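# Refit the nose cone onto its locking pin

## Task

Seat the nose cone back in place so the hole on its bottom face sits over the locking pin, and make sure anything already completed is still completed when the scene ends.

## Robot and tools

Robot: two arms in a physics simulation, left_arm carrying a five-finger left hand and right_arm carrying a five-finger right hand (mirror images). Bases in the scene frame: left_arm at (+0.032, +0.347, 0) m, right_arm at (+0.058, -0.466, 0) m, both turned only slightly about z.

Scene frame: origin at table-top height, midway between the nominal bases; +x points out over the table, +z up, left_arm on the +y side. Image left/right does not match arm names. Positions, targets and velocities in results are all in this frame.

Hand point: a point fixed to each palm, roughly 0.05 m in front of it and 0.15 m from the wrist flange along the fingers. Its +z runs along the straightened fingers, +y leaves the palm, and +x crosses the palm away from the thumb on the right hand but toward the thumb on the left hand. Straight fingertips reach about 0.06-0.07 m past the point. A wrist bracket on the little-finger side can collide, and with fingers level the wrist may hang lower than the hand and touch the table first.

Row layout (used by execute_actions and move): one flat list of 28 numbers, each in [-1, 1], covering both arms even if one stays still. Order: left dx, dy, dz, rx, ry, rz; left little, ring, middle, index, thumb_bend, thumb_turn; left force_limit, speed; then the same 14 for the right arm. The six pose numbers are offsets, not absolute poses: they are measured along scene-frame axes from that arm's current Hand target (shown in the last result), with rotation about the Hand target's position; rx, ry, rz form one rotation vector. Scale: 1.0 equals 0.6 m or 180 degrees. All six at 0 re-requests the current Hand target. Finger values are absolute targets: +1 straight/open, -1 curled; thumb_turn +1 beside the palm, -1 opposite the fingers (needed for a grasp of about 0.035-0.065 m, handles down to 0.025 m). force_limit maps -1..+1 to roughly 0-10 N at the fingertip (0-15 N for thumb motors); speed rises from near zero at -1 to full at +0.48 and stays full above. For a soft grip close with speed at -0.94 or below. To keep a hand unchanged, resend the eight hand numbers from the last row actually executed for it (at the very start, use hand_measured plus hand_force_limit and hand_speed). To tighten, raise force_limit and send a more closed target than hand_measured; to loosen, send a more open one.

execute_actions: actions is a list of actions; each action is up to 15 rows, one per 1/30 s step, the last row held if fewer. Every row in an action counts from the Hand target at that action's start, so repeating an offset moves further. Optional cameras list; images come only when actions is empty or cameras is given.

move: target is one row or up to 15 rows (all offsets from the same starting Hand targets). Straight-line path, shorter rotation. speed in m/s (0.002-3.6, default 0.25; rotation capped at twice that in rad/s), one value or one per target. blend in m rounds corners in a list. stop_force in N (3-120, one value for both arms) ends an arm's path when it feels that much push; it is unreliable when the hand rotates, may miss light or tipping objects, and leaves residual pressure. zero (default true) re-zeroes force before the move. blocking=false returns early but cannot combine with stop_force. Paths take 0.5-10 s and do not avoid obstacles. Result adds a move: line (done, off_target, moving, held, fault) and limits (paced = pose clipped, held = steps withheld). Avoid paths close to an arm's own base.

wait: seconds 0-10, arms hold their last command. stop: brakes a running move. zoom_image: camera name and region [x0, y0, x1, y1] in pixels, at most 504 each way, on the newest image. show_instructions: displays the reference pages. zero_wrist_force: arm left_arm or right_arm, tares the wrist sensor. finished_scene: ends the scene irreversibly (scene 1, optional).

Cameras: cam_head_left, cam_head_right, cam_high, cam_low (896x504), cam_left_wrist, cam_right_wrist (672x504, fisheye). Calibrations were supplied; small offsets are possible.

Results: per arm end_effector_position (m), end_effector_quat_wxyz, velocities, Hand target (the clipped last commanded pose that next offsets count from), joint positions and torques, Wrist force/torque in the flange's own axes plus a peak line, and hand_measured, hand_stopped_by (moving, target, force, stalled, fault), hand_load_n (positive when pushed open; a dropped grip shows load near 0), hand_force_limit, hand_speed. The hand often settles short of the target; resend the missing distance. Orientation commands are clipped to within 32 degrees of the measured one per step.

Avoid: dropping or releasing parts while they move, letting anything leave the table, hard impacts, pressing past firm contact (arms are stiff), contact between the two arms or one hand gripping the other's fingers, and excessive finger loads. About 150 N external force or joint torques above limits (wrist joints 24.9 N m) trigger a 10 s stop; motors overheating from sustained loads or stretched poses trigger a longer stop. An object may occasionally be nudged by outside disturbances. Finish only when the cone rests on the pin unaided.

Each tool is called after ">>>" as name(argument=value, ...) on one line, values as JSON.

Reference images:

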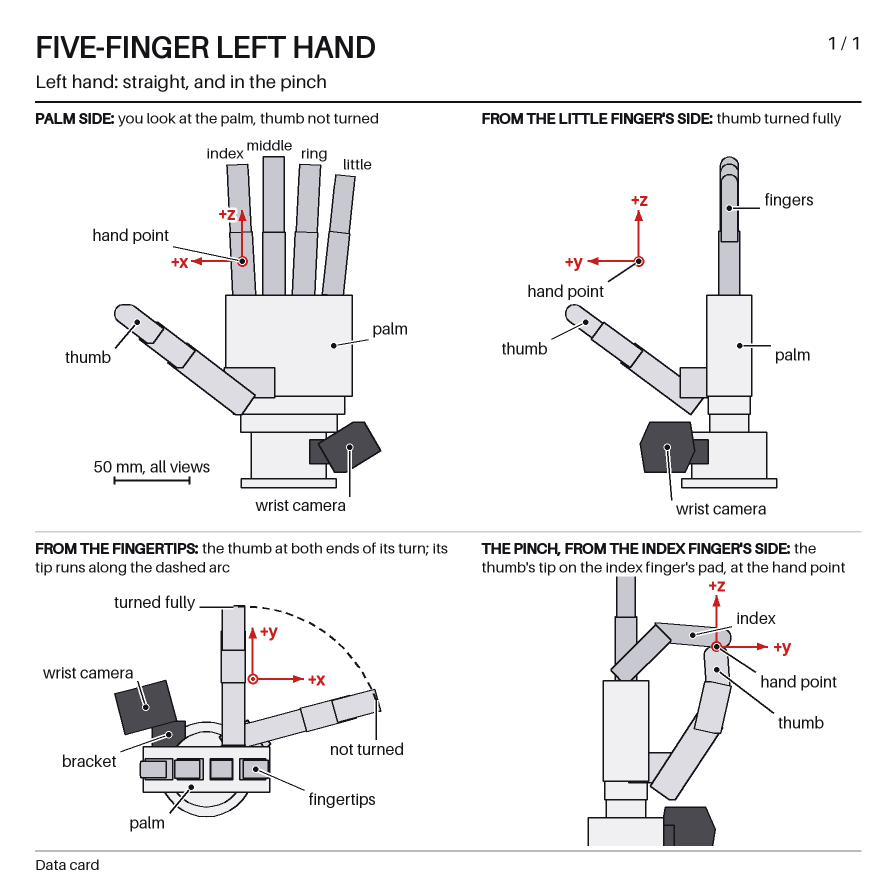

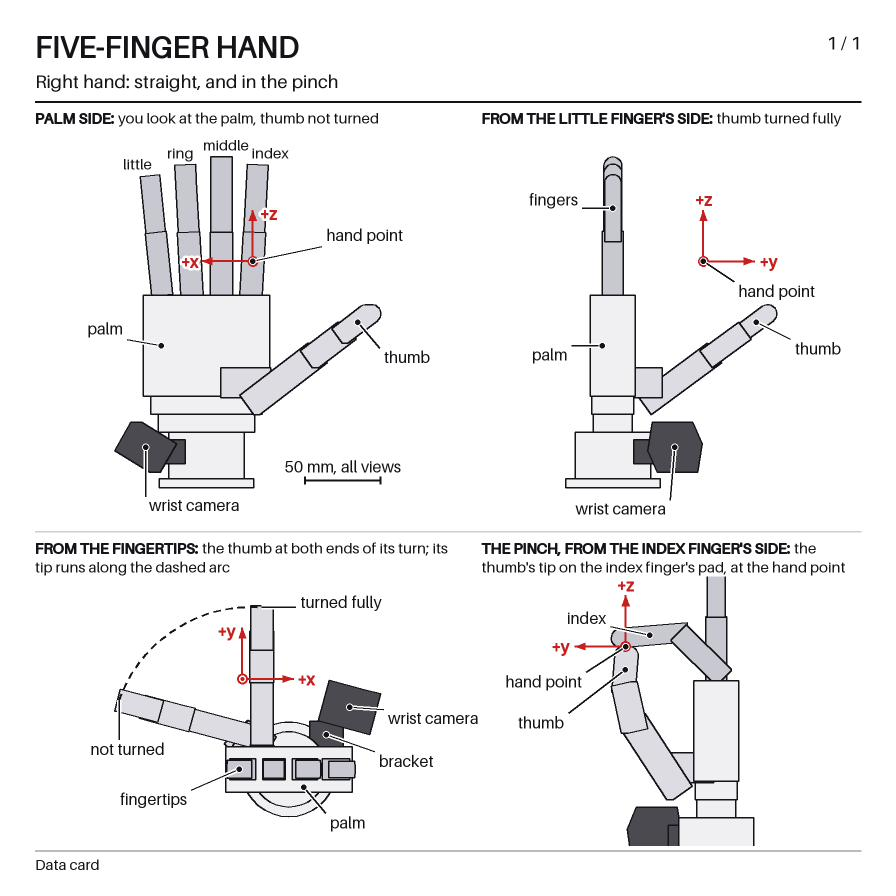

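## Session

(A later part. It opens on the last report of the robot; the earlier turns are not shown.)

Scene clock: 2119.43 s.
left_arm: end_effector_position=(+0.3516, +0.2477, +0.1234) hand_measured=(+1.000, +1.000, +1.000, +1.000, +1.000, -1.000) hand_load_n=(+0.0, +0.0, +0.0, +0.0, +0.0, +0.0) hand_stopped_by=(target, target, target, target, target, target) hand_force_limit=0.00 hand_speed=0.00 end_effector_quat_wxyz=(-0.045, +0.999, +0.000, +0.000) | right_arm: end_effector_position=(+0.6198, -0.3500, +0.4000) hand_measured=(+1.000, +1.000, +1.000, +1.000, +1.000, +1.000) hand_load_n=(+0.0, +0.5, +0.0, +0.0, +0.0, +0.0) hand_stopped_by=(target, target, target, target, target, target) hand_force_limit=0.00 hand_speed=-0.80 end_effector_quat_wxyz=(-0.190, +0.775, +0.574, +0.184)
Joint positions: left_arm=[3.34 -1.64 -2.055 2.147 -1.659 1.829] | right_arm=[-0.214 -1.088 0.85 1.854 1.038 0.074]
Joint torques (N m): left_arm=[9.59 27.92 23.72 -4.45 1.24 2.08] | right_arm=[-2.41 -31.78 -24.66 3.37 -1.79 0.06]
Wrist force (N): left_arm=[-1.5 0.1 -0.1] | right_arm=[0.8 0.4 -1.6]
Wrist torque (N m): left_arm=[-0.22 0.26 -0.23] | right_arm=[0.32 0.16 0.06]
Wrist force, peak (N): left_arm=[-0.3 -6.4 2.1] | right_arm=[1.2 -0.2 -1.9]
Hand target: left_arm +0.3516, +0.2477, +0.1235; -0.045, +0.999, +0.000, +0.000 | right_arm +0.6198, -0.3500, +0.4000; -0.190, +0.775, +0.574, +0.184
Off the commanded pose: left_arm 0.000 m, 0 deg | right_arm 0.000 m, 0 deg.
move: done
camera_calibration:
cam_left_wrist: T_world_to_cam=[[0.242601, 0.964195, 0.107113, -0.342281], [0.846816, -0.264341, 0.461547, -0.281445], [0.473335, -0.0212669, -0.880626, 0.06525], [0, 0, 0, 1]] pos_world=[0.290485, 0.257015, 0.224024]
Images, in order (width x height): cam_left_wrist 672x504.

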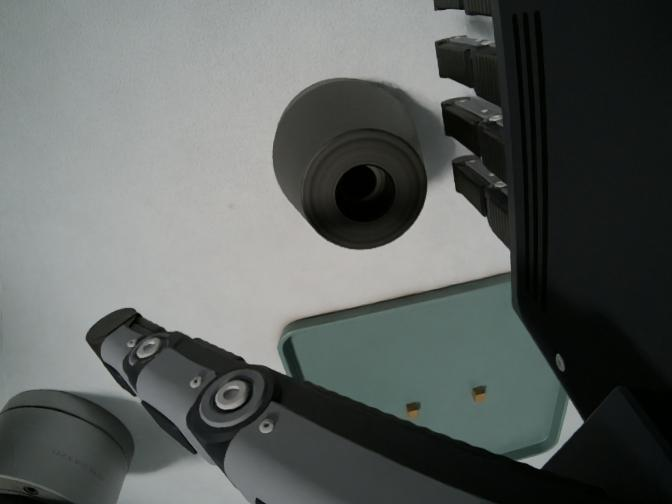

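>>> move(target=[[-0.0007,0.0147,0.0,0,0,0,1,1,1,1,1,-1,0,0.0,0,0,0,0,0,0,1,1,1,1,1,1,0,-0.8],[-0.0007,0.0147,-0.0942,0,0,0,1,1,1,1,1,-1,0,0.0,0,0,0,0,0,0,1,1,1,1,1,1,0,-0.8]], speed=0.06, stop_force=5, cameras=["cam_left_wrist"])

>>> move(target=[0,-0.0167,0.0,0,0,0,1,1,1,1,1,-1,0,0.0,0,0,0,0,0,0,1,1,1,1,1,1,0,-0.8], speed=0.02, stop_force=3, cameras=["cam_left_wrist"])

Scene clock: 2139.37 s.
left_arm: end_effector_position=(+0.3512, +0.2565, +0.0670) hand_measured=(+1.000, +1.000, +1.000, +1.000, +1.000, -1.000) hand_load_n=(+0.0, +0.0, +0.0, +0.0, +0.0, +0.0) hand_stopped_by=(target, target, target, target, target, target) hand_force_limit=0.00 hand_speed=0.00 end_effector_quat_wxyz=(-0.045, +0.999, +0.000, +0.000) | right_arm: end_effector_position=(+0.6198, -0.3500, +0.4000) hand_measured=(+1.000, +1.000, +1.000, +1.000, +1.000, +1.000) hand_load_n=(+0.0, +0.0, +0.0, -0.5, +0.0, +0.0) hand_stopped_by=(target, target, target, target, target, target) hand_force_limit=0.00 hand_speed=-0.80 end_effector_quat_wxyz=(-0.190, +0.775, +0.574, +0.184)
Joint positions: left_arm=[3.373 -1.726 -2.135 2.315 -1.658 1.862] | right_arm=[-0.214 -1.088 0.85 1.854 1.038 0.074]
Joint torques (N m): left_arm=[-8.16 11.16 5.36 -0.39 1.27 -1.04] | right_arm=[-2.48 -32.3 -24.4 3.25 -2.02 0.11]
Wrist force (N): left_arm=[-0.9 0.3 -0.5] | right_arm=[1.0 0.2 -1.5]
Wrist torque (N m): left_arm=[-0.17 0.15 -0.20] | right_arm=[0.27 0.12 0.06]
Wrist force, peak (N): left_arm=[-1.6 0.3 -0.6] | right_arm=[1.0 0.1 -2.2]
Hand target: left_arm +0.3512, +0.2565, +0.0670; -0.045, +0.999, +0.000, +0.000 | right_arm +0.6198, -0.3500, +0.4000; -0.190, +0.775, +0.574, +0.184
Off the commanded pose: left_arm 0.000 m, 0 deg | right_arm 0.000 m, 0 deg.
move: done
camera_calibration:
cam_left_wrist: T_world_to_cam=[[0.242566, 0.964218, 0.106984, -0.344602], [0.846828, -0.264248, 0.46158, -0.252782], [0.473334, -0.0213668, -0.880624, 0.0159858], [0, 0, 0, 1]] pos_world=[0.290085, 0.265816, 0.167624]
Images, in order (width x height): cam_left_wrist 672x504.

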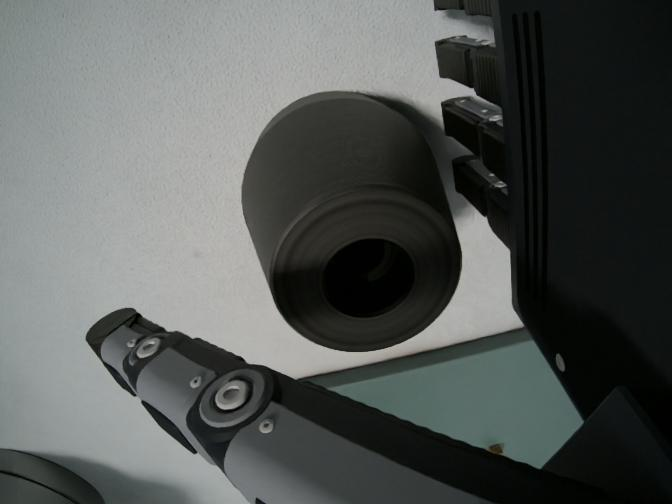

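Scene clock: 2140.87 s.
left_arm: end_effector_position=(+0.3512, +0.2465, +0.0670) hand_measured=(+1.000, +1.000, +1.000, +1.000, +1.000, -1.000) hand_load_n=(+0.0, +0.0, +0.0, +0.5, +0.0, +0.0) hand_stopped_by=(target, target, target, target, target, target) hand_force_limit=0.00 hand_speed=0.00 end_effector_quat_wxyz=(-0.045, +0.999, +0.000, +0.000) | right_arm: end_effector_position=(+0.6198, -0.3500, +0.4000) hand_measured=(+1.000, +1.000, +1.000, +1.000, +1.000, +1.000) hand_load_n=(+0.0, +0.0, +0.0, +0.0, +0.0, +0.0) hand_stopped_by=(target, target, target, target, target, target) hand_force_limit=0.00 hand_speed=-0.80 end_effector_quat_wxyz=(-0.190, +0.775, +0.574, +0.184)
Joint positions: left_arm=[3.336 -1.731 -2.129 2.311 -1.658 1.825] | right_arm=[-0.214 -1.088 0.85 1.854 1.038 0.074]
Joint torques (N m): left_arm=[-9.38 10.59 21.36 -4.69 0.21 -1.68] | right_arm=[-2.56 -32.39 -24.84 3.28 -1.75 0.29]
Wrist force (N): left_arm=[-1.4 -3.0 -0.2] | right_arm=[1.0 0.3 -1.8]
Wrist torque (N m): left_arm=[-0.14 0.18 -0.10] | right_arm=[0.30 0.14 0.07]
Wrist force, peak (N): left_arm=[-1.4 -3.0 -0.2] | right_arm=[1.2 0.4 -1.9]
Hand target: left_arm +0.3512, +0.2465, +0.0670; -0.045, +0.999, +0.000, +0.000 | right_arm +0.6198, -0.3500, +0.4000; -0.190, +0.775, +0.574, +0.184
Off the commanded pose: left_arm 0.000 m, 0 deg | right_arm 0.000 m, 0 deg.
move: done
camera_calibration:
cam_left_wrist: T_world_to_cam=[[0.242647, 0.964193, 0.107028, -0.334985], [0.846804, -0.264341, 0.46157, -0.255393], [0.473334, -0.0213668, -0.880624, 0.015772], [0, 0, 0, 1]] pos_world=[0.290085, 0.255816, 0.167624]
Images, in order (width x height): cam_left_wrist 672x504.

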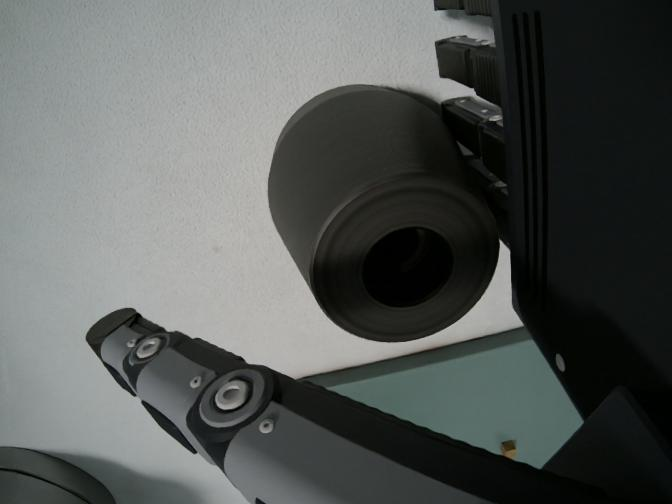

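>>> execute_actions(actions=[[[0,0,0,0,0,0,1,1,1,1,-0.6,-1,0.9,-0.8,0,0,0,0,0,0,1,1,1,1,1,1,0,-0.8]]])

>>> wait(seconds=1, cameras=["cam_left_wrist","cam_low"])

Scene clock: 2154.63 s.
left_arm: end_effector_position=(+0.3511, +0.2465, +0.0670) hand_measured=(+1.000, +1.000, +1.000, +1.000, +0.218, -1.000) hand_load_n=(+0.0, +0.0, +0.0, +1.0, +14.0, +0.0) hand_stopped_by=(target, target, target, target, force, target) hand_force_limit=0.90 hand_speed=-0.80 end_effector_quat_wxyz=(-0.045, +0.999, +0.000, +0.000) | right_arm: end_effector_position=(+0.6198, -0.3500, +0.4000) hand_measured=(+1.000, +1.000, +1.000, +1.000, +1.000, +1.000) hand_load_n=(+0.0, +0.0, +0.0, +0.0, +0.0, +0.0) hand_stopped_by=(target, target, target, target, target, target) hand_force_limit=0.00 hand_speed=-0.80 end_effector_quat_wxyz=(-0.190, +0.775, +0.574, +0.184)
Joint positions: left_arm=[3.336 -1.731 -2.129 2.311 -1.658 1.825] | right_arm=[-0.214 -1.088 0.85 1.854 1.038 0.074]
Joint torques (N m): left_arm=[-4.7 10.76 20.85 -3.32 -1.07 -1.63] | right_arm=[-2.64 -31.67 -24.86 3.14 -1.95 0.22]
Wrist force (N): left_arm=[-1.5 3.9 -1.8] | right_arm=[1.1 -0.1 -1.6]
Wrist torque (N m): left_arm=[0.06 0.17 -0.13] | right_arm=[0.24 0.12 0.06]
Wrist force, peak (N): left_arm=[-1.1 5.9 -1.4] | right_arm=[1.0 0.1 -2.1]
Hand target: left_arm +0.3512, +0.2465, +0.0670; -0.045, +0.999, +0.000, +0.000 | right_arm +0.6198, -0.3500, +0.4000; -0.190, +0.775, +0.574, +0.184
Off the commanded pose: left_arm 0.000 m, 0 deg | right_arm 0.000 m, 0 deg.

Scene clock: 2155.63 s.
left_arm: end_effector_position=(+0.3511, +0.2465, +0.0670) hand_measured=(+1.000, +1.000, +1.000, +1.000, +0.218, -1.000) hand_load_n=(+0.0, +0.0, +0.0, +1.0, +14.0, +0.0) hand_stopped_by=(target, target, target, target, force, target) hand_force_limit=0.90 hand_speed=-0.80 end_effector_quat_wxyz=(-0.045, +0.999, +0.000, +0.000) | right_arm: end_effector_position=(+0.6198, -0.3500, +0.4000) hand_measured=(+1.000, +1.000, +1.000, +1.000, +1.000, +1.000) hand_load_n=(+0.0, +0.0, -0.5, +0.5, +0.0, +0.0) hand_stopped_by=(target, target, target, target, target, target) hand_force_limit=0.00 hand_speed=-0.80 end_effector_quat_wxyz=(-0.190, +0.775, +0.574, +0.184)
Joint positions: left_arm=[3.336 -1.731 -2.129 2.311 -1.658 1.825] | right_arm=[-0.214 -1.088 0.85 1.854 1.038 0.074]
Joint torques (N m): left_arm=[3.6 10.26 21.37 -0.51 -1.69 -1.71] | right_arm=[-2.27 -32.03 -24.09 3.25 -1.9 0.38]
Wrist force (N): left_arm=[-1.3 4.2 -1.7] | right_arm=[1.0 0.0 -1.5]
Wrist torque (N m): left_arm=[0.12 0.15 -0.14] | right_arm=[0.25 0.13 0.05]
Wrist force, peak (N): left_arm=[-1.6 4.4 -1.9] | right_arm=[1.0 0.0 -2.0]
Hand target: left_arm +0.3512, +0.2465, +0.0670; -0.045, +0.999, +0.000, +0.000 | right_arm +0.6198, -0.3500, +0.4000; -0.190, +0.775, +0.574, +0.184
Off the commanded pose: left_arm 0.000 m, 0 deg | right_arm 0.000 m, 0 deg.
wait: 1.00 s; at rest by 0.17 s
camera_calibration:
cam_left_wrist: T_world_to_cam=[[0.242647, 0.964193, 0.107028, -0.334985], [0.846804, -0.264341, 0.46157, -0.255393], [0.473334, -0.0213668, -0.880624, 0.015772], [0, 0, 0, 1]] pos_world=[0.290085, 0.255816, 0.167624]
Images, in order (width x height): cam_low 896x504, cam_left_wrist 672x504.

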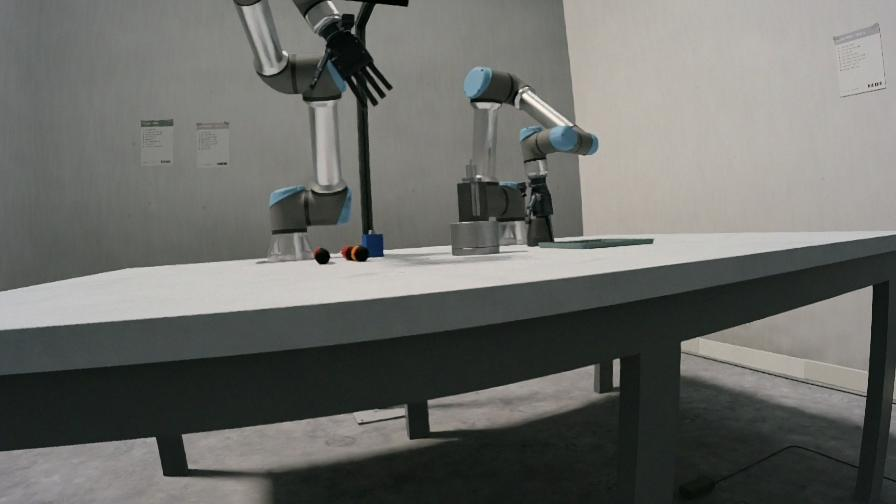

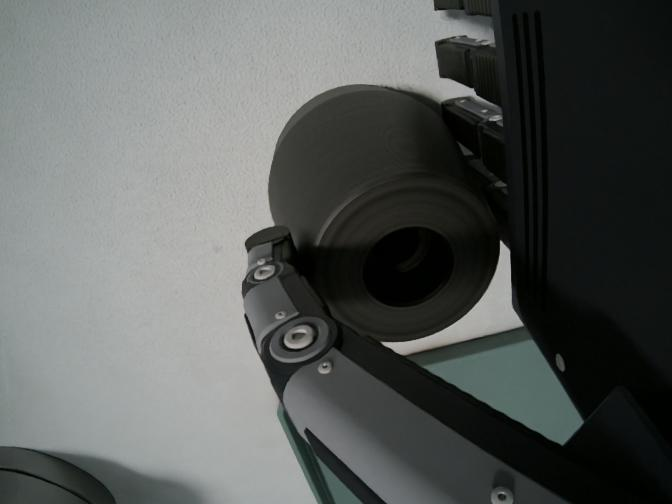

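>>> move(target=[0,0.006,0.0065,-0.0167,0,0,1,1,1,1,-0.6,-1,0.9,-0.8,0,0,0,0,0,0,1,1,1,1,1,1,0,-0.8], speed=0.02, cameras=["cam_left_wrist"])

Scene clock: 2168.30 s.
left_arm: end_effector_position=(+0.3512, +0.2501, +0.0709) hand_measured=(+1.000, +1.000, +1.000, +1.000, +0.218, -1.000) hand_load_n=(-0.5, +0.0, +0.5, +1.0, +12.5, +0.0) hand_stopped_by=(target, target, target, target, force, target) hand_force_limit=0.90 hand_speed=-0.80 end_effector_quat_wxyz=(-0.019, +1.000, +0.000, +0.000) | right_arm: end_effector_position=(+0.6198, -0.3500, +0.4000) hand_measured=(+1.000, +1.000, +1.000, +1.000, +1.000, +1.000) hand_load_n=(+0.0, +0.0, +0.0, +0.0, +0.0, +0.0) hand_stopped_by=(target, target, target, target, target, target) hand_force_limit=0.00 hand_speed=-0.80 end_effector_quat_wxyz=(-0.190, +0.775, +0.574, +0.184)
Joint positions: left_arm=[3.398 -1.723 -2.138 2.301 -1.607 1.886] | right_arm=[-0.214 -1.088 0.85 1.854 1.038 0.074]
Joint torques (N m): left_arm=[10.79 31.47 5.14 -4.52 0.75 1.83] | right_arm=[-2.02 -31.61 -24.13 3.12 -1.89 0.37]
Wrist force (N): left_arm=[-0.6 5.1 1.2] | right_arm=[0.7 0.0 -1.6]
Wrist torque (N m): left_arm=[0.00 0.18 -0.20] | right_arm=[0.24 0.18 0.03]
Wrist force, peak (N): left_arm=[-3.6 6.2 -1.5] | right_arm=[1.2 0.1 -2.0]
Hand target: left_arm +0.3512, +0.2501, +0.0709; -0.019, +1.000, +0.000, +0.000 | right_arm +0.6198, -0.3500, +0.4000; -0.190, +0.775, +0.574, +0.184
Off the commanded pose: left_arm 0.000 m, 0 deg | right_arm 0.000 m, 0 deg.
move: done
camera_calibration:
cam_left_wrist: T_world_to_cam=[[0.242557, 0.968489, 0.0565247, -0.336356], [0.84684, -0.239796, 0.47472, -0.263293], [0.473315, -0.067279, -0.87832, 0.0305671], [0, 0, 0, 1]] pos_world=[0.290085, 0.264677, 0.170851]
Images, in order (width x height): cam_left_wrist 672x504.

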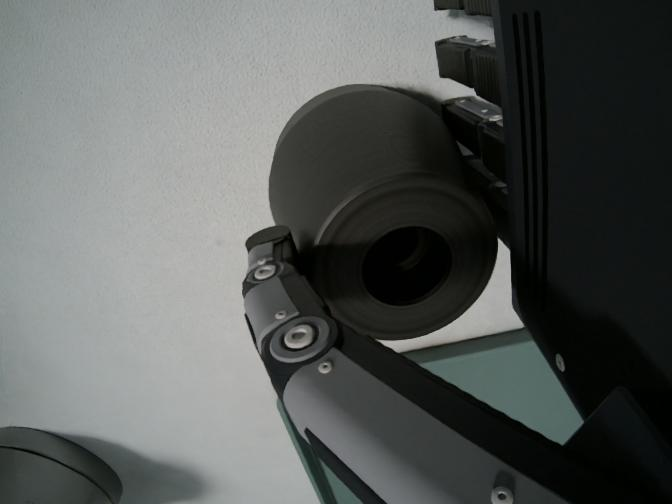

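>>> move(target=[0,0.0105,0.0075,-0.0278,0,0,1,1,1,1,-0.6,-1,0.9,-0.8,0,0,0,0,0,0,1,1,1,1,1,1,0,-0.8], speed=0.02, cameras=["cam_left_wrist"])

Scene clock: 2183.33 s.
left_arm: end_effector_position=(+0.3512, +0.2564, +0.0754) hand_measured=(+1.000, +1.000, +1.000, +1.000, +0.218, -1.000) hand_load_n=(+0.0, +0.0, +0.0, +0.5, +12.0, -0.5) hand_stopped_by=(target, target, target, target, force, target) hand_force_limit=0.90 hand_speed=-0.80 end_effector_quat_wxyz=(+0.025, +1.000, +0.000, +0.000) | right_arm: end_effector_position=(+0.6198, -0.3500, +0.4000) hand_measured=(+1.000, +1.000, +1.000, +1.000, +1.000, +1.000) hand_load_n=(+0.0, +0.0, +0.0, +0.0, +0.0, +0.5) hand_stopped_by=(target, target, target, target, target, target) hand_force_limit=0.00 hand_speed=-0.80 end_effector_quat_wxyz=(-0.190, +0.775, +0.574, +0.184)
Joint positions: left_arm=[3.5 -1.723 -2.151 2.283 -1.526 1.988] | right_arm=[-0.214 -1.088 0.85 1.854 1.038 0.074]
Joint torques (N m): left_arm=[12.72 10.13 5.49 -4.39 0.24 1.87] | right_arm=[-1.26 -32.52 -24.08 3.13 -1.93 0.63]
Wrist force (N): left_arm=[-0.3 4.3 -0.5] | right_arm=[0.7 -0.1 -1.9]
Wrist torque (N m): left_arm=[0.03 0.17 -0.17] | right_arm=[0.25 0.18 0.03]
Wrist force, peak (N): left_arm=[-0.6 6.0 -1.4] | right_arm=[1.3 0.0 -2.1]
Hand target: left_arm +0.3512, +0.2564, +0.0754; +0.025, +1.000, +0.000, +0.000 | right_arm +0.6198, -0.3500, +0.4000; -0.190, +0.775, +0.574, +0.184
Off the commanded pose: left_arm 0.000 m, 0 deg | right_arm 0.000 m, 0 deg.
move: done
camera_calibration:
cam_left_wrist: T_world_to_cam=[[0.242594, 0.969719, -0.0281527, -0.336652], [0.846822, -0.197512, 0.493844, -0.276204], [0.473329, -0.143644, -0.869095, 0.0538331], [0, 0, 0, 1]] pos_world=[0.290085, 0.279637, 0.17371]
Images, in order (width x height): cam_left_wrist 672x504.

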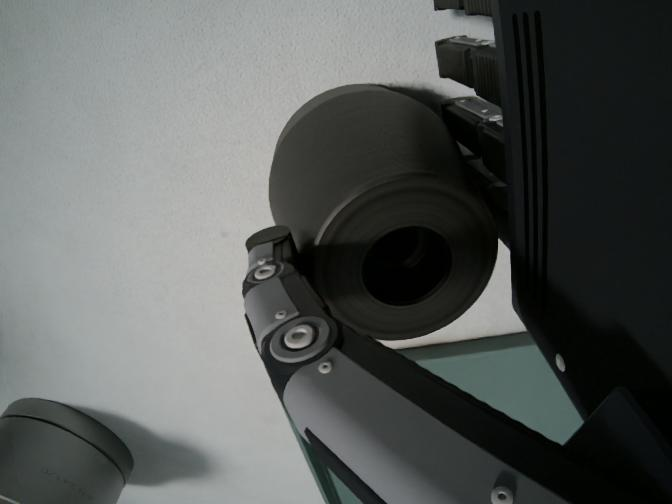

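>>> move(target=[[0,0.0088,0.0053,-0.0222,0,0,1,1,1,1,-0.6,-1,0.9,-0.8,0,0,0,0,0,0,1,1,1,1,1,1,0,-0.8],[0,0.018,0.01,-0.0444,0,0,1,1,1,1,-0.6,-1,0.9,-0.8,0,0,0,0,0,0,1,1,1,1,1,1,0,-0.8],[0,0.0275,0.014,-0.0667,0,0,1,1,1,1,-0.6,-1,0.9,-0.8,0,0,0,0,0,0,1,1,1,1,1,1,0,-0.8]], speed=0.02, blend=0.002, cameras=["cam_left_wrist","cam_high"])

Scene clock: 2203.50 s.
left_arm: end_effector_position=(+0.3512, +0.2729, +0.0838) hand_measured=(+1.000, +1.000, +1.000, +1.000, +0.218, -1.000) hand_load_n=(+0.0, +0.0, +0.0, +0.5, +12.0, +0.0) hand_stopped_by=(target, target, target, target, force, target) hand_force_limit=0.90 hand_speed=-0.80 end_effector_quat_wxyz=(+0.129, +0.992, +0.000, +0.000) | right_arm: end_effector_position=(+0.6198, -0.3500, +0.4000) hand_measured=(+1.000, +1.000, +1.000, +1.000, +1.000, +1.000) hand_load_n=(+0.0, +0.0, +0.0, +0.0, +0.0, +0.0) hand_stopped_by=(target, target, target, target, target, target) hand_force_limit=0.00 hand_speed=-0.80 end_effector_quat_wxyz=(-0.190, +0.775, +0.574, +0.184)
Joint positions: left_arm=[3.722 -1.779 -2.171 2.222 -1.364 2.226] | right_arm=[-0.214 -1.088 0.85 1.854 1.038 0.074]
Joint torques (N m): left_arm=[11.95 10.23 2.62 -4.13 1.11 1.78] | right_arm=[-1.04 -32.06 -23.91 2.9 -1.87 0.63]
Wrist force (N): left_arm=[-0.1 2.5 -3.9] | right_arm=[1.4 -0.3 -1.5]
Wrist torque (N m): left_arm=[0.19 0.16 -0.13] | right_arm=[0.20 0.07 0.08]
Wrist force, peak (N): left_arm=[-0.2 4.2 -4.6] | right_arm=[0.9 -0.1 -2.2]
Hand target: left_arm +0.3512, +0.2729, +0.0838; +0.129, +0.992, +0.000, +0.000 | right_arm +0.6198, -0.3500, +0.4000; -0.190, +0.775, +0.574, +0.184
Off the commanded pose: left_arm 0.000 m, 0 deg | right_arm 0.000 m, 0 deg.
move: done
camera_calibration:
cam_left_wrist: T_world_to_cam=[[0.242583, 0.94265, -0.229269, -0.328204], [0.846819, -0.0904424, 0.524135, -0.308828], [0.47334, -0.321296, -0.820194, 0.107858], [0, 0, 0, 1]] pos_world=[0.290085, 0.316105, 0.175085]
Images, in order (width x height): cam_high 896x504, cam_left_wrist 672x504.

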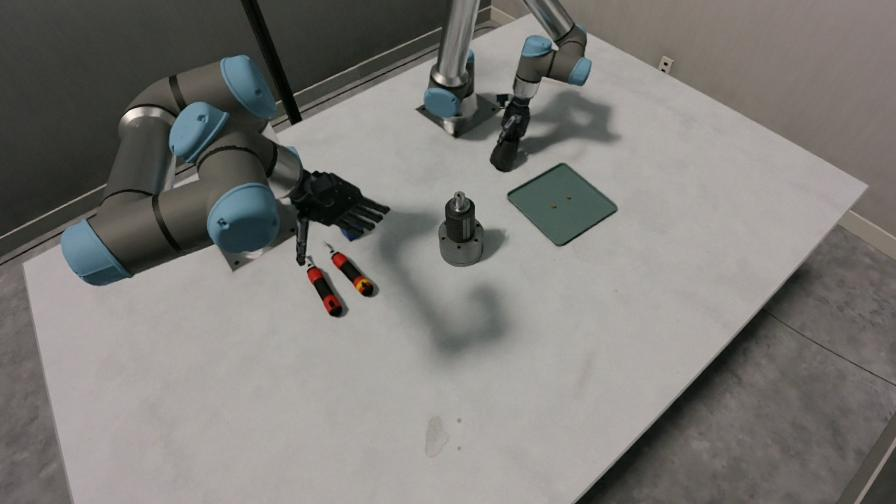

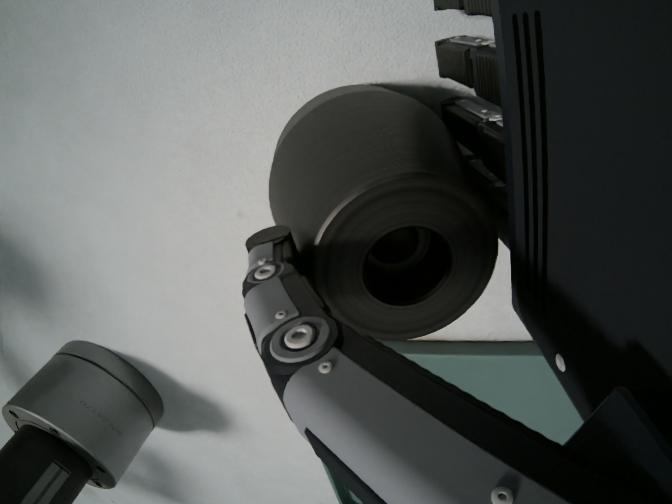

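>>> move(target=[[0,0.0122,0.004,-0.0278,0,0,1,1,1,1,-0.6,-1,0.9,-0.8,0,0,0,0,0,0,1,1,1,1,1,1,0,-0.8],[0,0.0248,0.007,-0.0556,0,0,1,1,1,1,-0.6,-1,0.9,-0.8,0,0,0,0,0,0,1,1,1,1,1,1,0,-0.8],[0,0.0375,0.009,-0.0833,0,0,1,1,1,1,-0.6,-1,0.9,-0.8,0,0,0,0,0,0,1,1,1,1,1,1,0,-0.8]], speed=0.02, blend=0.002, cameras=["cam_left_wrist","cam_high","cam_low"])

Scene clock: 2226.67 s.
left_arm: end_effector_position=(+0.3512, +0.2954, +0.0892) hand_measured=(+1.000, +1.000, +1.000, +1.000, +0.218, -1.000) hand_load_n=(+0.0, +0.0, -8.0, +2.0, +10.0, -0.5) hand_stopped_by=(target, target, target, target, force, target) hand_force_limit=0.90 hand_speed=-0.80 end_effector_quat_wxyz=(+0.257, +0.966, +0.000, +0.000) | right_arm: end_effector_position=(+0.6198, -0.3500, +0.4000) hand_measured=(+1.000, +1.000, +1.000, +1.000, +1.000, +1.000) hand_load_n=(+0.0, +0.0, +0.0, +0.0, +0.0, +0.0) hand_stopped_by=(target, target, target, target, target, target) hand_force_limit=0.00 hand_speed=-0.80 end_effector_quat_wxyz=(-0.190, +0.775, +0.574, +0.184)
Joint positions: left_arm=[3.931 -1.938 -2.168 2.129 -1.236 2.488] | right_arm=[-0.214 -1.088 0.85 1.854 1.038 0.074]
Joint torques (N m): left_arm=[-2.26 -6.47 -2.68 3.39 0.49 2.1] | right_arm=[0.08 -32.73 -23.66 2.79 -1.92 0.95]
Wrist force (N): left_arm=[1.0 3.5 -93.0] | right_arm=[1.0 0.1 -2.0]
Wrist torque (N m): left_arm=[5.65 -1.79 -0.18] | right_arm=[0.28 0.14 0.06]
Wrist force, peak (N): left_arm=[0.5 3.5 -93.7] | right_arm=[1.2 0.0 -2.1]
Hand target: left_arm +0.3512, +0.2954, +0.0892; +0.257, +0.966, +0.000, +0.000 | right_arm +0.6198, -0.3500, +0.4000; -0.190, +0.775, +0.574, +0.184
Off the commanded pose: left_arm 0.000 m, 0 deg | right_arm 0.000 m, 0 deg.
move: done
camera_calibration:
cam_left_wrist: T_world_to_cam=[[0.242611, 0.851225, -0.465356, -0.300083], [0.846815, 0.0482246, 0.529696, -0.351137], [0.473332, -0.522581, -0.709131, 0.169156], [0, 0, 0, 1]] pos_world=[0.290085, 0.360769, 0.166304]
Images, in order (width x height): cam_high 896x504, cam_low 896x504, cam_left_wrist 672x504.

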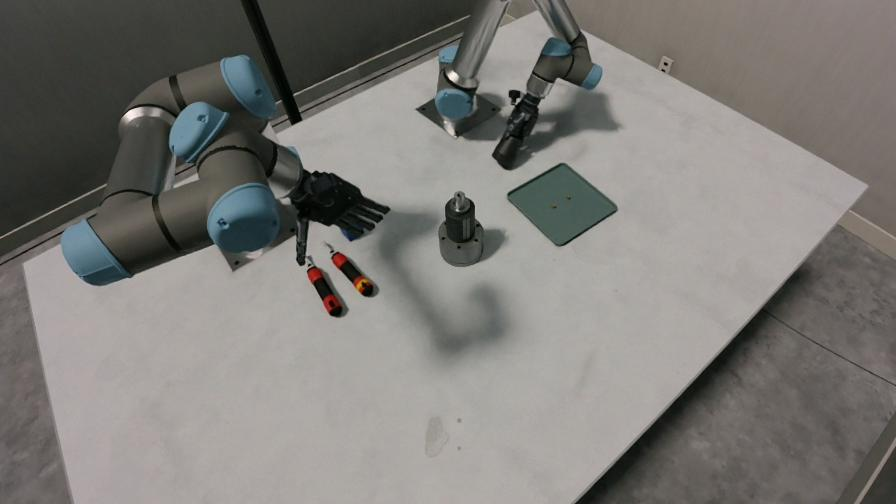

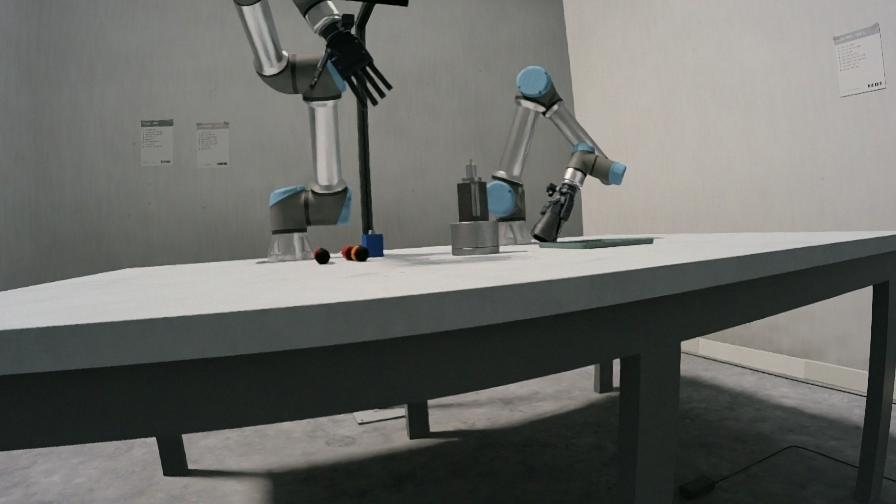

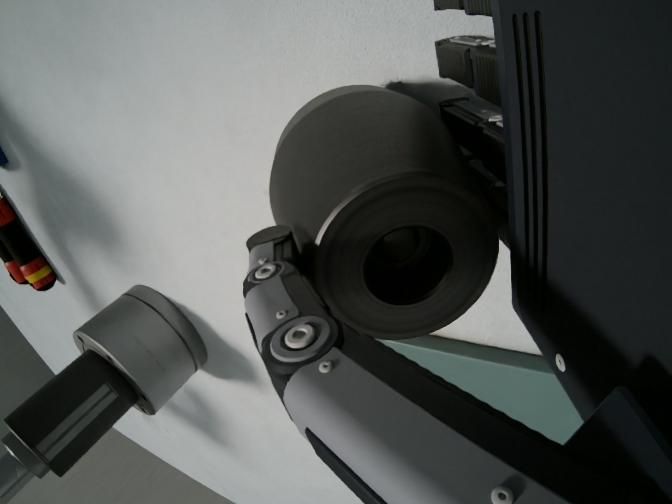

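>>> move(target=[[0,-0.0127,-0.002,0.0278,0,0,1,1,1,1,-0.6,-1,0.9,-0.8,0,0,0,0,0,0,1,1,1,1,1,1,0,-0.8],[0,-0.0253,-0.005,0.0556,0,0,1,1,1,1,-0.6,-1,0.9,-0.8,0,0,0,0,0,0,1,1,1,1,1,1,0,-0.8]], speed=0.03, blend=0.002, cameras=["cam_left_wrist"])

Scene clock: 2240.43 s.
left_arm: end_effector_position=(+0.3511, +0.2802, +0.0862) hand_measured=(+1.000, +1.000, +1.000, +1.000, +0.218, -1.000) hand_load_n=(+0.0, +0.0, -1.5, +1.0, +12.0, -0.5) hand_stopped_by=(target, target, target, target, force, target) hand_force_limit=0.90 hand_speed=-0.80 end_effector_quat_wxyz=(+0.172, +0.985, +0.000, +0.000) | right_arm: end_effector_position=(+0.6198, -0.3500, +0.4000) hand_measured=(+1.000, +1.000, +1.000, +1.000, +1.000, +1.000) hand_load_n=(+0.0, +0.0, +0.0, +0.0, +0.0, +0.0) hand_stopped_by=(target, target, target, target, target, target) hand_force_limit=0.00 hand_speed=-0.80 end_effector_quat_wxyz=(-0.190, +0.775, +0.574, +0.184)
Joint positions: left_arm=[3.801 -1.823 -2.174 2.192 -1.313 2.32] | right_arm=[-0.214 -1.088 0.85 1.854 1.038 0.074]
Joint torques (N m): left_arm=[-5.55 31.89 16.9 -0.04 -1.24 -1.87] | right_arm=[-0.04 -33.3 -23.08 2.65 -1.92 1.15]
Wrist force (N): left_arm=[0.5 2.2 -7.0] | right_arm=[1.0 0.3 -1.7]
Wrist torque (N m): left_arm=[0.40 0.13 0.01] | right_arm=[0.30 0.13 0.06]
Wrist force, peak (N): left_arm=[1.1 3.8 -94.0] | right_arm=[1.4 0.4 -2.0]
Hand target: left_arm +0.3512, +0.2802, +0.0862; +0.172, +0.985, +0.000, +0.000 | right_arm +0.6198, -0.3500, +0.4000; -0.190, +0.775, +0.574, +0.184
Off the commanded pose: left_arm 0.000 m, 0 deg | right_arm 0.000 m, 0 deg.
move: done
camera_calibration:
cam_left_wrist: T_world_to_cam=[[0.24253, 0.918988, -0.310871, -0.320838], [0.846847, -0.0442066, 0.529996, -0.322903], [0.473317, -0.3918, -0.788964, 0.129253], [0, 0, 0, 1]] pos_world=[0.290085, 0.331213, 0.173374]
Images, in order (width x height): cam_left_wrist 672x504.

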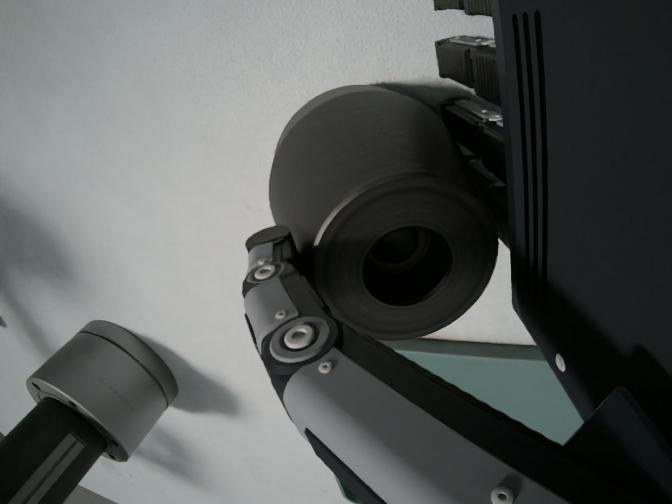

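>>> move(target=[0,0,0,0,0,0,1,1,1,1,-0.6,-1,0.9,-0.8,-0.4333,0.6167,-0.1667,0.3979,0.304,-0.3284,-1,-1,-1,-1,-0.6,1,0,0], speed=0.25, cameras=["cam_high","cam_head_right","cam_right_wrist"])

Scene clock: 2483.97 s.
left_arm: end_effector_position=(+0.3512, +0.2802, +0.0862) hand_measured=(+1.000, +1.000, +1.000, +1.000, +0.218, -1.000) hand_load_n=(+0.0, +0.0, -1.0, +0.5, +12.0, -0.5) hand_stopped_by=(target, target, target, target, force, target) hand_force_limit=0.90 hand_speed=-0.80 end_effector_quat_wxyz=(+0.172, +0.985, +0.000, +0.000) | right_arm: end_effector_position=(+0.3598, +0.0200, +0.3000) hand_measured=(-1.000, -1.000, -1.000, -1.000, -0.414, +1.000) hand_load_n=(+0.0, +0.0, +0.0, -0.5, +7.0, +0.0) hand_stopped_by=(target, target, target, target, force, target) hand_force_limit=0.00 hand_speed=0.00 end_effector_quat_wxyz=(+0.682, -0.685, +0.181, -0.183)
Joint positions: left_arm=[3.801 -1.823 -2.174 2.192 -1.313 2.319] | right_arm=[0.466 -1.749 2.06 -0.307 0.993 3.137]
Joint torques (N m): left_arm=[-7.78 30.85 18.18 -0.32 -1.26 -1.84] | right_arm=[7.58 -5.18 -8.92 -3.8 2.35 2.28]
Wrist force (N): left_arm=[-0.4 2.5 -6.2] | right_arm=[0.6 -0.6 -1.4]
Wrist torque (N m): left_arm=[0.32 0.14 -0.03] | right_arm=[0.46 -0.10 -0.12]
Wrist force, peak (N): left_arm=[0.3 2.4 -7.2] | right_arm=[1.1 -0.9 -2.2]
Hand target: left_arm +0.3512, +0.2802, +0.0862; +0.172, +0.985, +0.000, +0.000 | right_arm +0.3598, +0.0200, +0.3000; +0.682, -0.685, +0.181, -0.183
Off the commanded pose: left_arm 0.000 m, 0 deg | right_arm 0.000 m, 0 deg.
move: done
camera_calibration:
cam_right_wrist: T_world_to_cam=[[0.270586, -0.0829126, -0.959119, 0.203234], [-0.962652, -0.032764, -0.26875, 0.427519], [-0.00914178, 0.996018, -0.0886815, 0.127825], [0, 0, 0, 1]] pos_world=[0.357729, -0.0964581, 0.321157]
Images, in order (width x height): cam_head_right 896x504, cam_high 896x504, cam_right_wrist 672x504.

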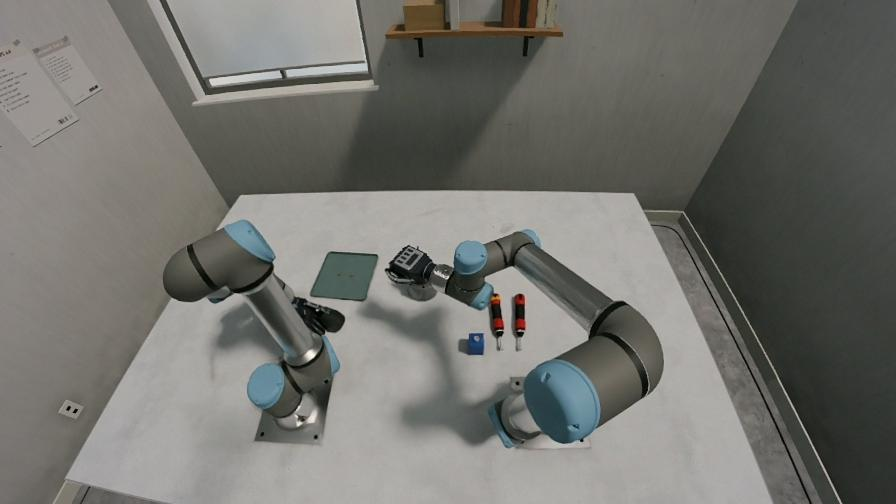

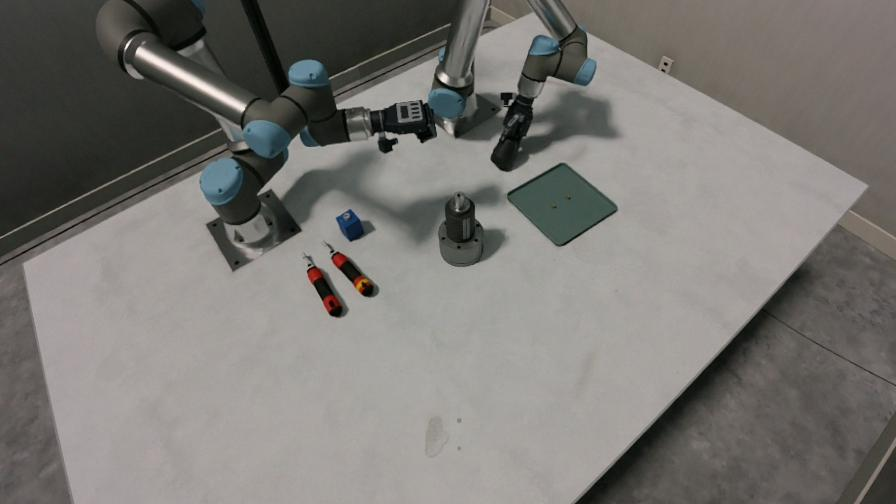

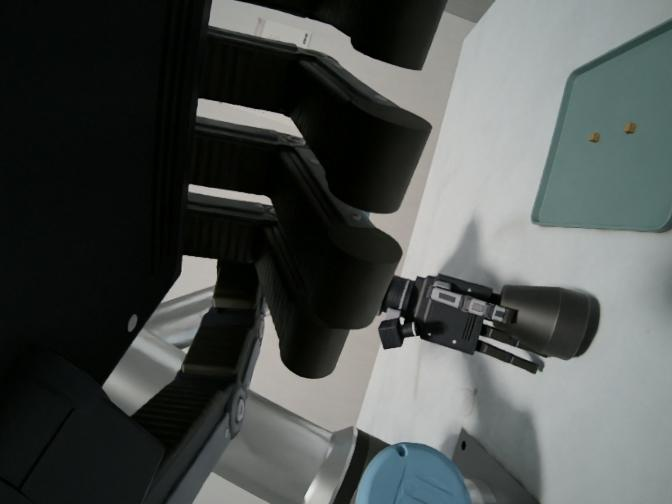

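>>> move(target=[[0,0,0,0,0,0,1,1,1,1,-0.6,-1,0.9,-0.8,0,0,0,0,0,0,1,1,1,1,0.2,1,0,0],[0,0,0,0,0,0,1,1,1,1,-0.6,-1,0.9,-0.8,-0.0208,0.1438,-0.3333,0,0,0,1,1,1,1,0.2,1,0,0],[0,0,0,0,0,0,1,1,1,1,-0.6,-1,0.9,-0.8,-0.0208,0.2271,-0.4793,0,0,0,1,1,1,1,0.2,1,0,0]], speed=[0.2,0.2,0.1], stop_force=10, cameras=["cam_high","cam_right_wrist"])

Scene clock: 2512.67 s.
left_arm: end_effector_position=(+0.3512, +0.2802, +0.0862) hand_measured=(+1.000, +1.000, +1.000, +1.000, +0.218, -1.000) hand_load_n=(+0.0, +0.0, -1.0, +0.5, +12.0, +0.0) hand_stopped_by=(target, target, target, target, force, target) hand_force_limit=0.90 hand_speed=-0.80 end_effector_quat_wxyz=(+0.172, +0.985, +0.000, +0.000) | right_arm: end_effector_position=(+0.3474, +0.1563, +0.0124) hand_measured=(+1.000, +1.000, +1.000, +1.000, +0.200, +1.000) hand_load_n=(+0.0, +0.5, +0.0, +0.0, +0.5, -0.5) hand_stopped_by=(target, target, target, target, target, target) hand_force_limit=0.00 hand_speed=0.00 end_effector_quat_wxyz=(+0.682, -0.685, +0.181, -0.183)
Joint positions: left_arm=[3.801 -1.823 -2.174 2.192 -1.313 2.319] | right_arm=[0.796 -0.998 2.081 -1.08 1.323 3.138]
Joint torques (N m): left_arm=[-9.13 30.59 17.65 -0.68 -1.24 -1.75] | right_arm=[7.63 -26.51 -21.08 -3.84 1.8 2.17]
Wrist force (N): left_arm=[-0.4 2.2 -5.9] | right_arm=[0.5 -0.6 -1.1]
Wrist torque (N m): left_arm=[0.31 0.14 -0.03] | right_arm=[0.43 -0.08 -0.14]
Wrist force, peak (N): left_arm=[-0.5 2.7 -6.6] | right_arm=[1.3 -1.8 -1.3]
Hand target: left_arm +0.3512, +0.2802, +0.0862; +0.172, +0.985, +0.000, +0.000 | right_arm +0.3474, +0.1563, +0.0124; +0.682, -0.685, +0.181, -0.183
Off the commanded pose: left_arm 0.000 m, 0 deg | right_arm 0.000 m, 0 deg.
move: done
camera_calibration:
cam_right_wrist: T_world_to_cam=[[0.270486, -0.0829699, -0.959142, -0.0578879], [-0.962682, -0.0325632, -0.268668, 0.342658], [-0.0089414, 0.99602, -0.0886816, -0.0336207], [0, 0, 0, 1]] pos_world=[0.345228, 0.039842, 0.0335571]
Images, in order (width x height): cam_high 896x504, cam_right_wrist 672x504.

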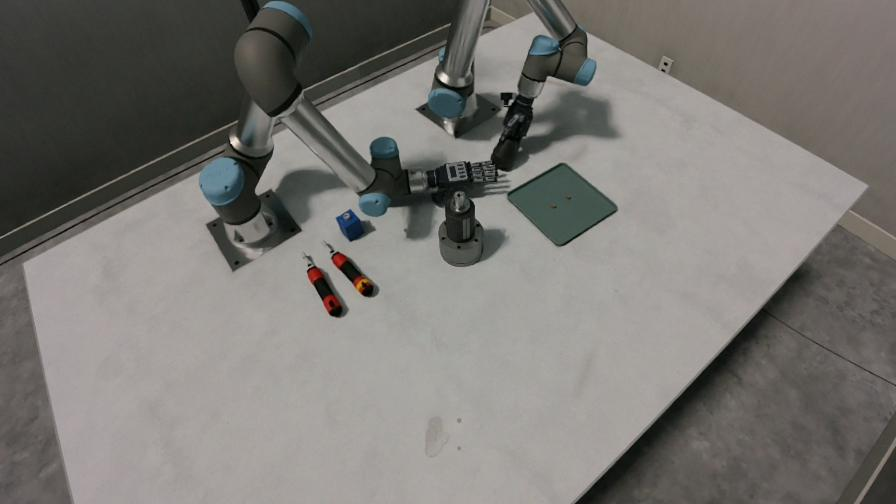

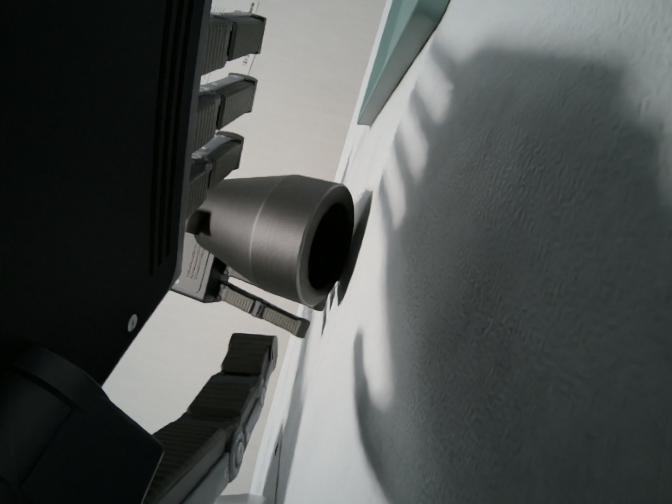

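>>> zoom_image(camera="cam_right_wrist", region=[280, 170, 370, 320])

>>> zoom_image(camera="cam_right_wrist", region=[180, 160, 380, 350])

Scaled by 3.360 from the camera's 672x504 image, which has a finer 960x720 frame.

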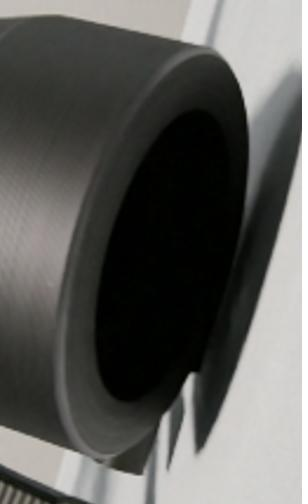

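Scaled by 2.520 from the camera's 672x504 image, which has a finer 960x720 frame.

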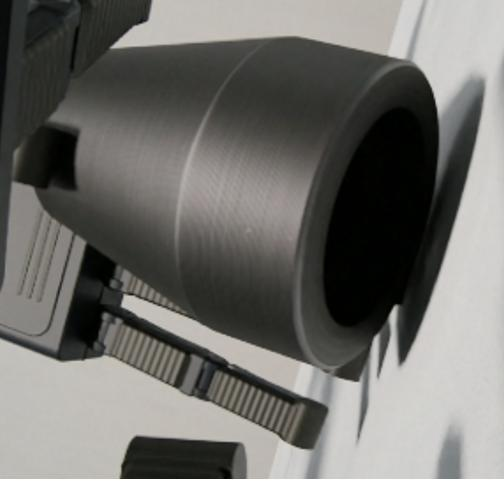

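>>> move(target=[0,0,0,0,0,0,1,1,1,1,-0.6,-1,0.9,-0.8,0.0,-0.1167,0.0333,0,0,0,1,1,1,1,0.2,1,0,0], speed=0.2)

>>> move(target=[[0,-0.0133,-0.005,0.0389,0,0,1,1,1,1,-0.6,-1,0.9,-0.8,0,0,0,0,0,0,1,1,1,1,0.2,1,0,0],[0,-0.0265,-0.0117,0.0778,0,0,1,1,1,1,-0.6,-1,0.9,-0.8,0,0,0,0,0,0,1,1,1,1,0.2,1,0,0],[0,-0.0403,-0.0193,0.1111,0,0,1,1,1,1,-0.6,-1,0.9,-0.8,0,0,0,0,0,0,1,1,1,1,0.2,1,0,0],[0,-0.0497,-0.0257,0.1333,0,0,1,1,1,1,-0.6,-1,0.9,-0.8,0,0,0,0,0,0,1,1,1,1,0.2,1,0,0]], speed=0.03, blend=0.002, cameras=["cam_left_wrist","cam_right_wrist"])

Scene clock: 2637.73 s.
left_arm: end_effector_position=(+0.3512, +0.2802, +0.0862) hand_measured=(+1.000, +1.000, +1.000, +1.000, +0.218, -1.000) hand_load_n=(+0.0, +0.0, -0.5, +1.0, +12.5, +0.0) hand_stopped_by=(target, target, target, target, force, target) hand_force_limit=0.90 hand_speed=-0.80 end_effector_quat_wxyz=(+0.172, +0.985, +0.000, +0.000) | right_arm: end_effector_position=(+0.3474, +0.0863, +0.0324) hand_measured=(+1.000, +1.000, +1.000, +1.000, +0.200, +1.000) hand_load_n=(+0.0, +0.0, +0.0, +0.0, +0.0, +0.0) hand_stopped_by=(target, target, target, target, target, target) hand_force_limit=0.00 hand_speed=0.00 end_effector_quat_wxyz=(+0.682, -0.685, +0.181, -0.183)
Joint positions: left_arm=[3.801 -1.823 -2.174 2.192 -1.313 2.319] | right_arm=[0.66 -1.132 2.258 -1.123 1.187 3.138]
Joint torques (N m): left_arm=[-8.08 30.82 17.52 -0.93 -1.28 -1.8] | right_arm=[-9.91 -35.11 0.59 -3.87 -1.42 2.17]
Wrist force (N): left_arm=[-0.2 2.6 -6.2] | right_arm=[0.9 -0.5 -1.3]
Wrist torque (N m): left_arm=[0.34 0.10 -0.03] | right_arm=[0.46 -0.13 -0.03]
Wrist force, peak (N): left_arm=[-0.6 2.6 -6.6] | right_arm=[1.3 -1.0 -1.7]
Hand target: left_arm +0.3512, +0.2802, +0.0862; +0.172, +0.985, +0.000, +0.000 | right_arm +0.3474, +0.0863, +0.0324; +0.682, -0.685, +0.181, -0.183
Off the commanded pose: left_arm 0.000 m, 0 deg | right_arm 0.000 m, 0 deg.
move: done

Scene clock: 2645.13 s.
left_arm: end_effector_position=(+0.3512, +0.2504, +0.0708) hand_measured=(+1.000, +1.000, +1.000, +1.000, +0.218, -1.000) hand_load_n=(+0.0, +0.0, +0.0, +1.5, +9.0, -0.5) hand_stopped_by=(target, target, target, target, force, target) hand_force_limit=0.90 hand_speed=-0.80 end_effector_quat_wxyz=(-0.036, +0.999, +0.000, +0.000) | right_arm: end_effector_position=(+0.3474, +0.0863, +0.0324) hand_measured=(+1.000, +1.000, +1.000, +1.000, +0.200, +1.000) hand_load_n=(+0.0, -0.5, +0.0, -0.5, +0.0, +0.0) hand_stopped_by=(target, target, target, target, target, target) hand_force_limit=0.00 hand_speed=0.00 end_effector_quat_wxyz=(+0.682, -0.685, +0.181, -0.183)
Joint positions: left_arm=[3.367 -1.722 -2.131 2.301 -1.641 1.856] | right_arm=[0.66 -1.132 2.259 -1.123 1.187 3.138]
Joint torques (N m): left_arm=[-10.85 9.4 19 -1.02 0.61 -1.59] | right_arm=[-9.96 -35.12 0.57 -3.87 -1.67 2.2]
Wrist force (N): left_arm=[-0.9 -7.5 -3.4] | right_arm=[0.4 -0.9 -1.4]
Wrist torque (N m): left_arm=[0.26 0.20 -0.02] | right_arm=[0.40 -0.05 -0.08]
Wrist force, peak (N): left_arm=[-1.7 11.4 -8.3] | right_arm=[1.0 -1.2 -1.6]
Hand target: left_arm +0.3512, +0.2504, +0.0708; -0.036, +0.999, +0.000, +0.000 | right_arm +0.3474, +0.0863, +0.0324; +0.682, -0.685, +0.181, -0.183
Off the commanded pose: left_arm 0.000 m, 0 deg | right_arm 0.000 m, 0 deg.
move: done
camera_calibration:
cam_left_wrist: T_world_to_cam=[[0.242636, 0.965952, 0.0898044, -0.338425], [0.846815, -0.256052, 0.466199, -0.258486], [0.47332, -0.0370687, -0.88011, 0.0230675], [0, 0, 0, 1]] pos_world=[0.290085, 0.261571, 0.1712]
cam_right_wrist: T_world_to_cam=[[0.270486, -0.0829699, -0.959142, -0.0446088], [-0.962682, -0.0325632, -0.268668, 0.345725], [-0.0089414, 0.99602, -0.0886816, 0.0378654], [0, 0, 0, 1]] pos_world=[0.345228, -0.030158, 0.0534571]
Images, in order (width x height): cam_left_wrist 672x504, cam_right_wrist 672x504.

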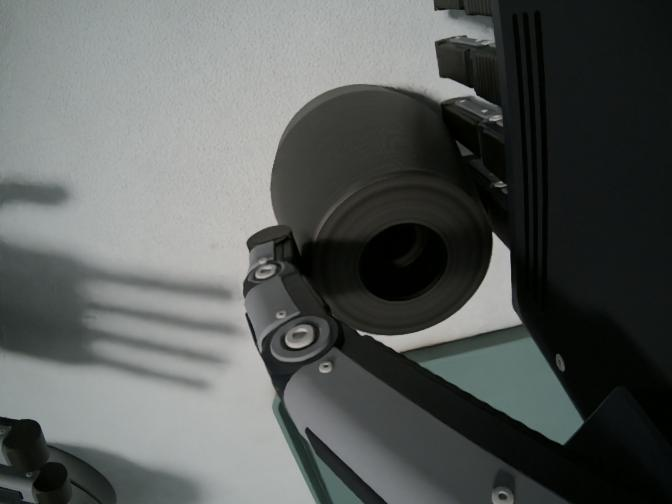

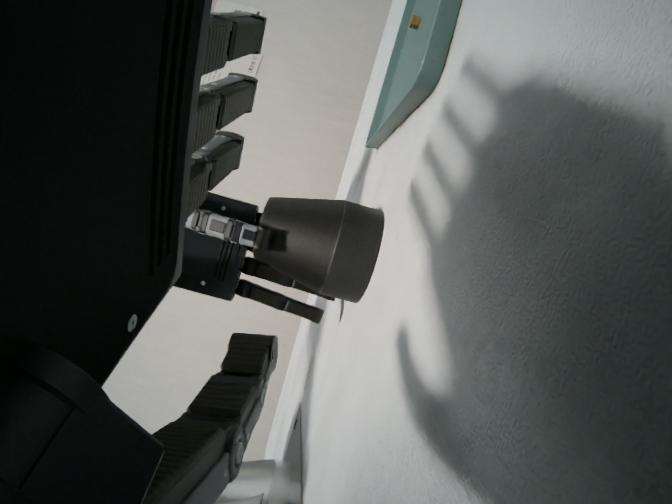

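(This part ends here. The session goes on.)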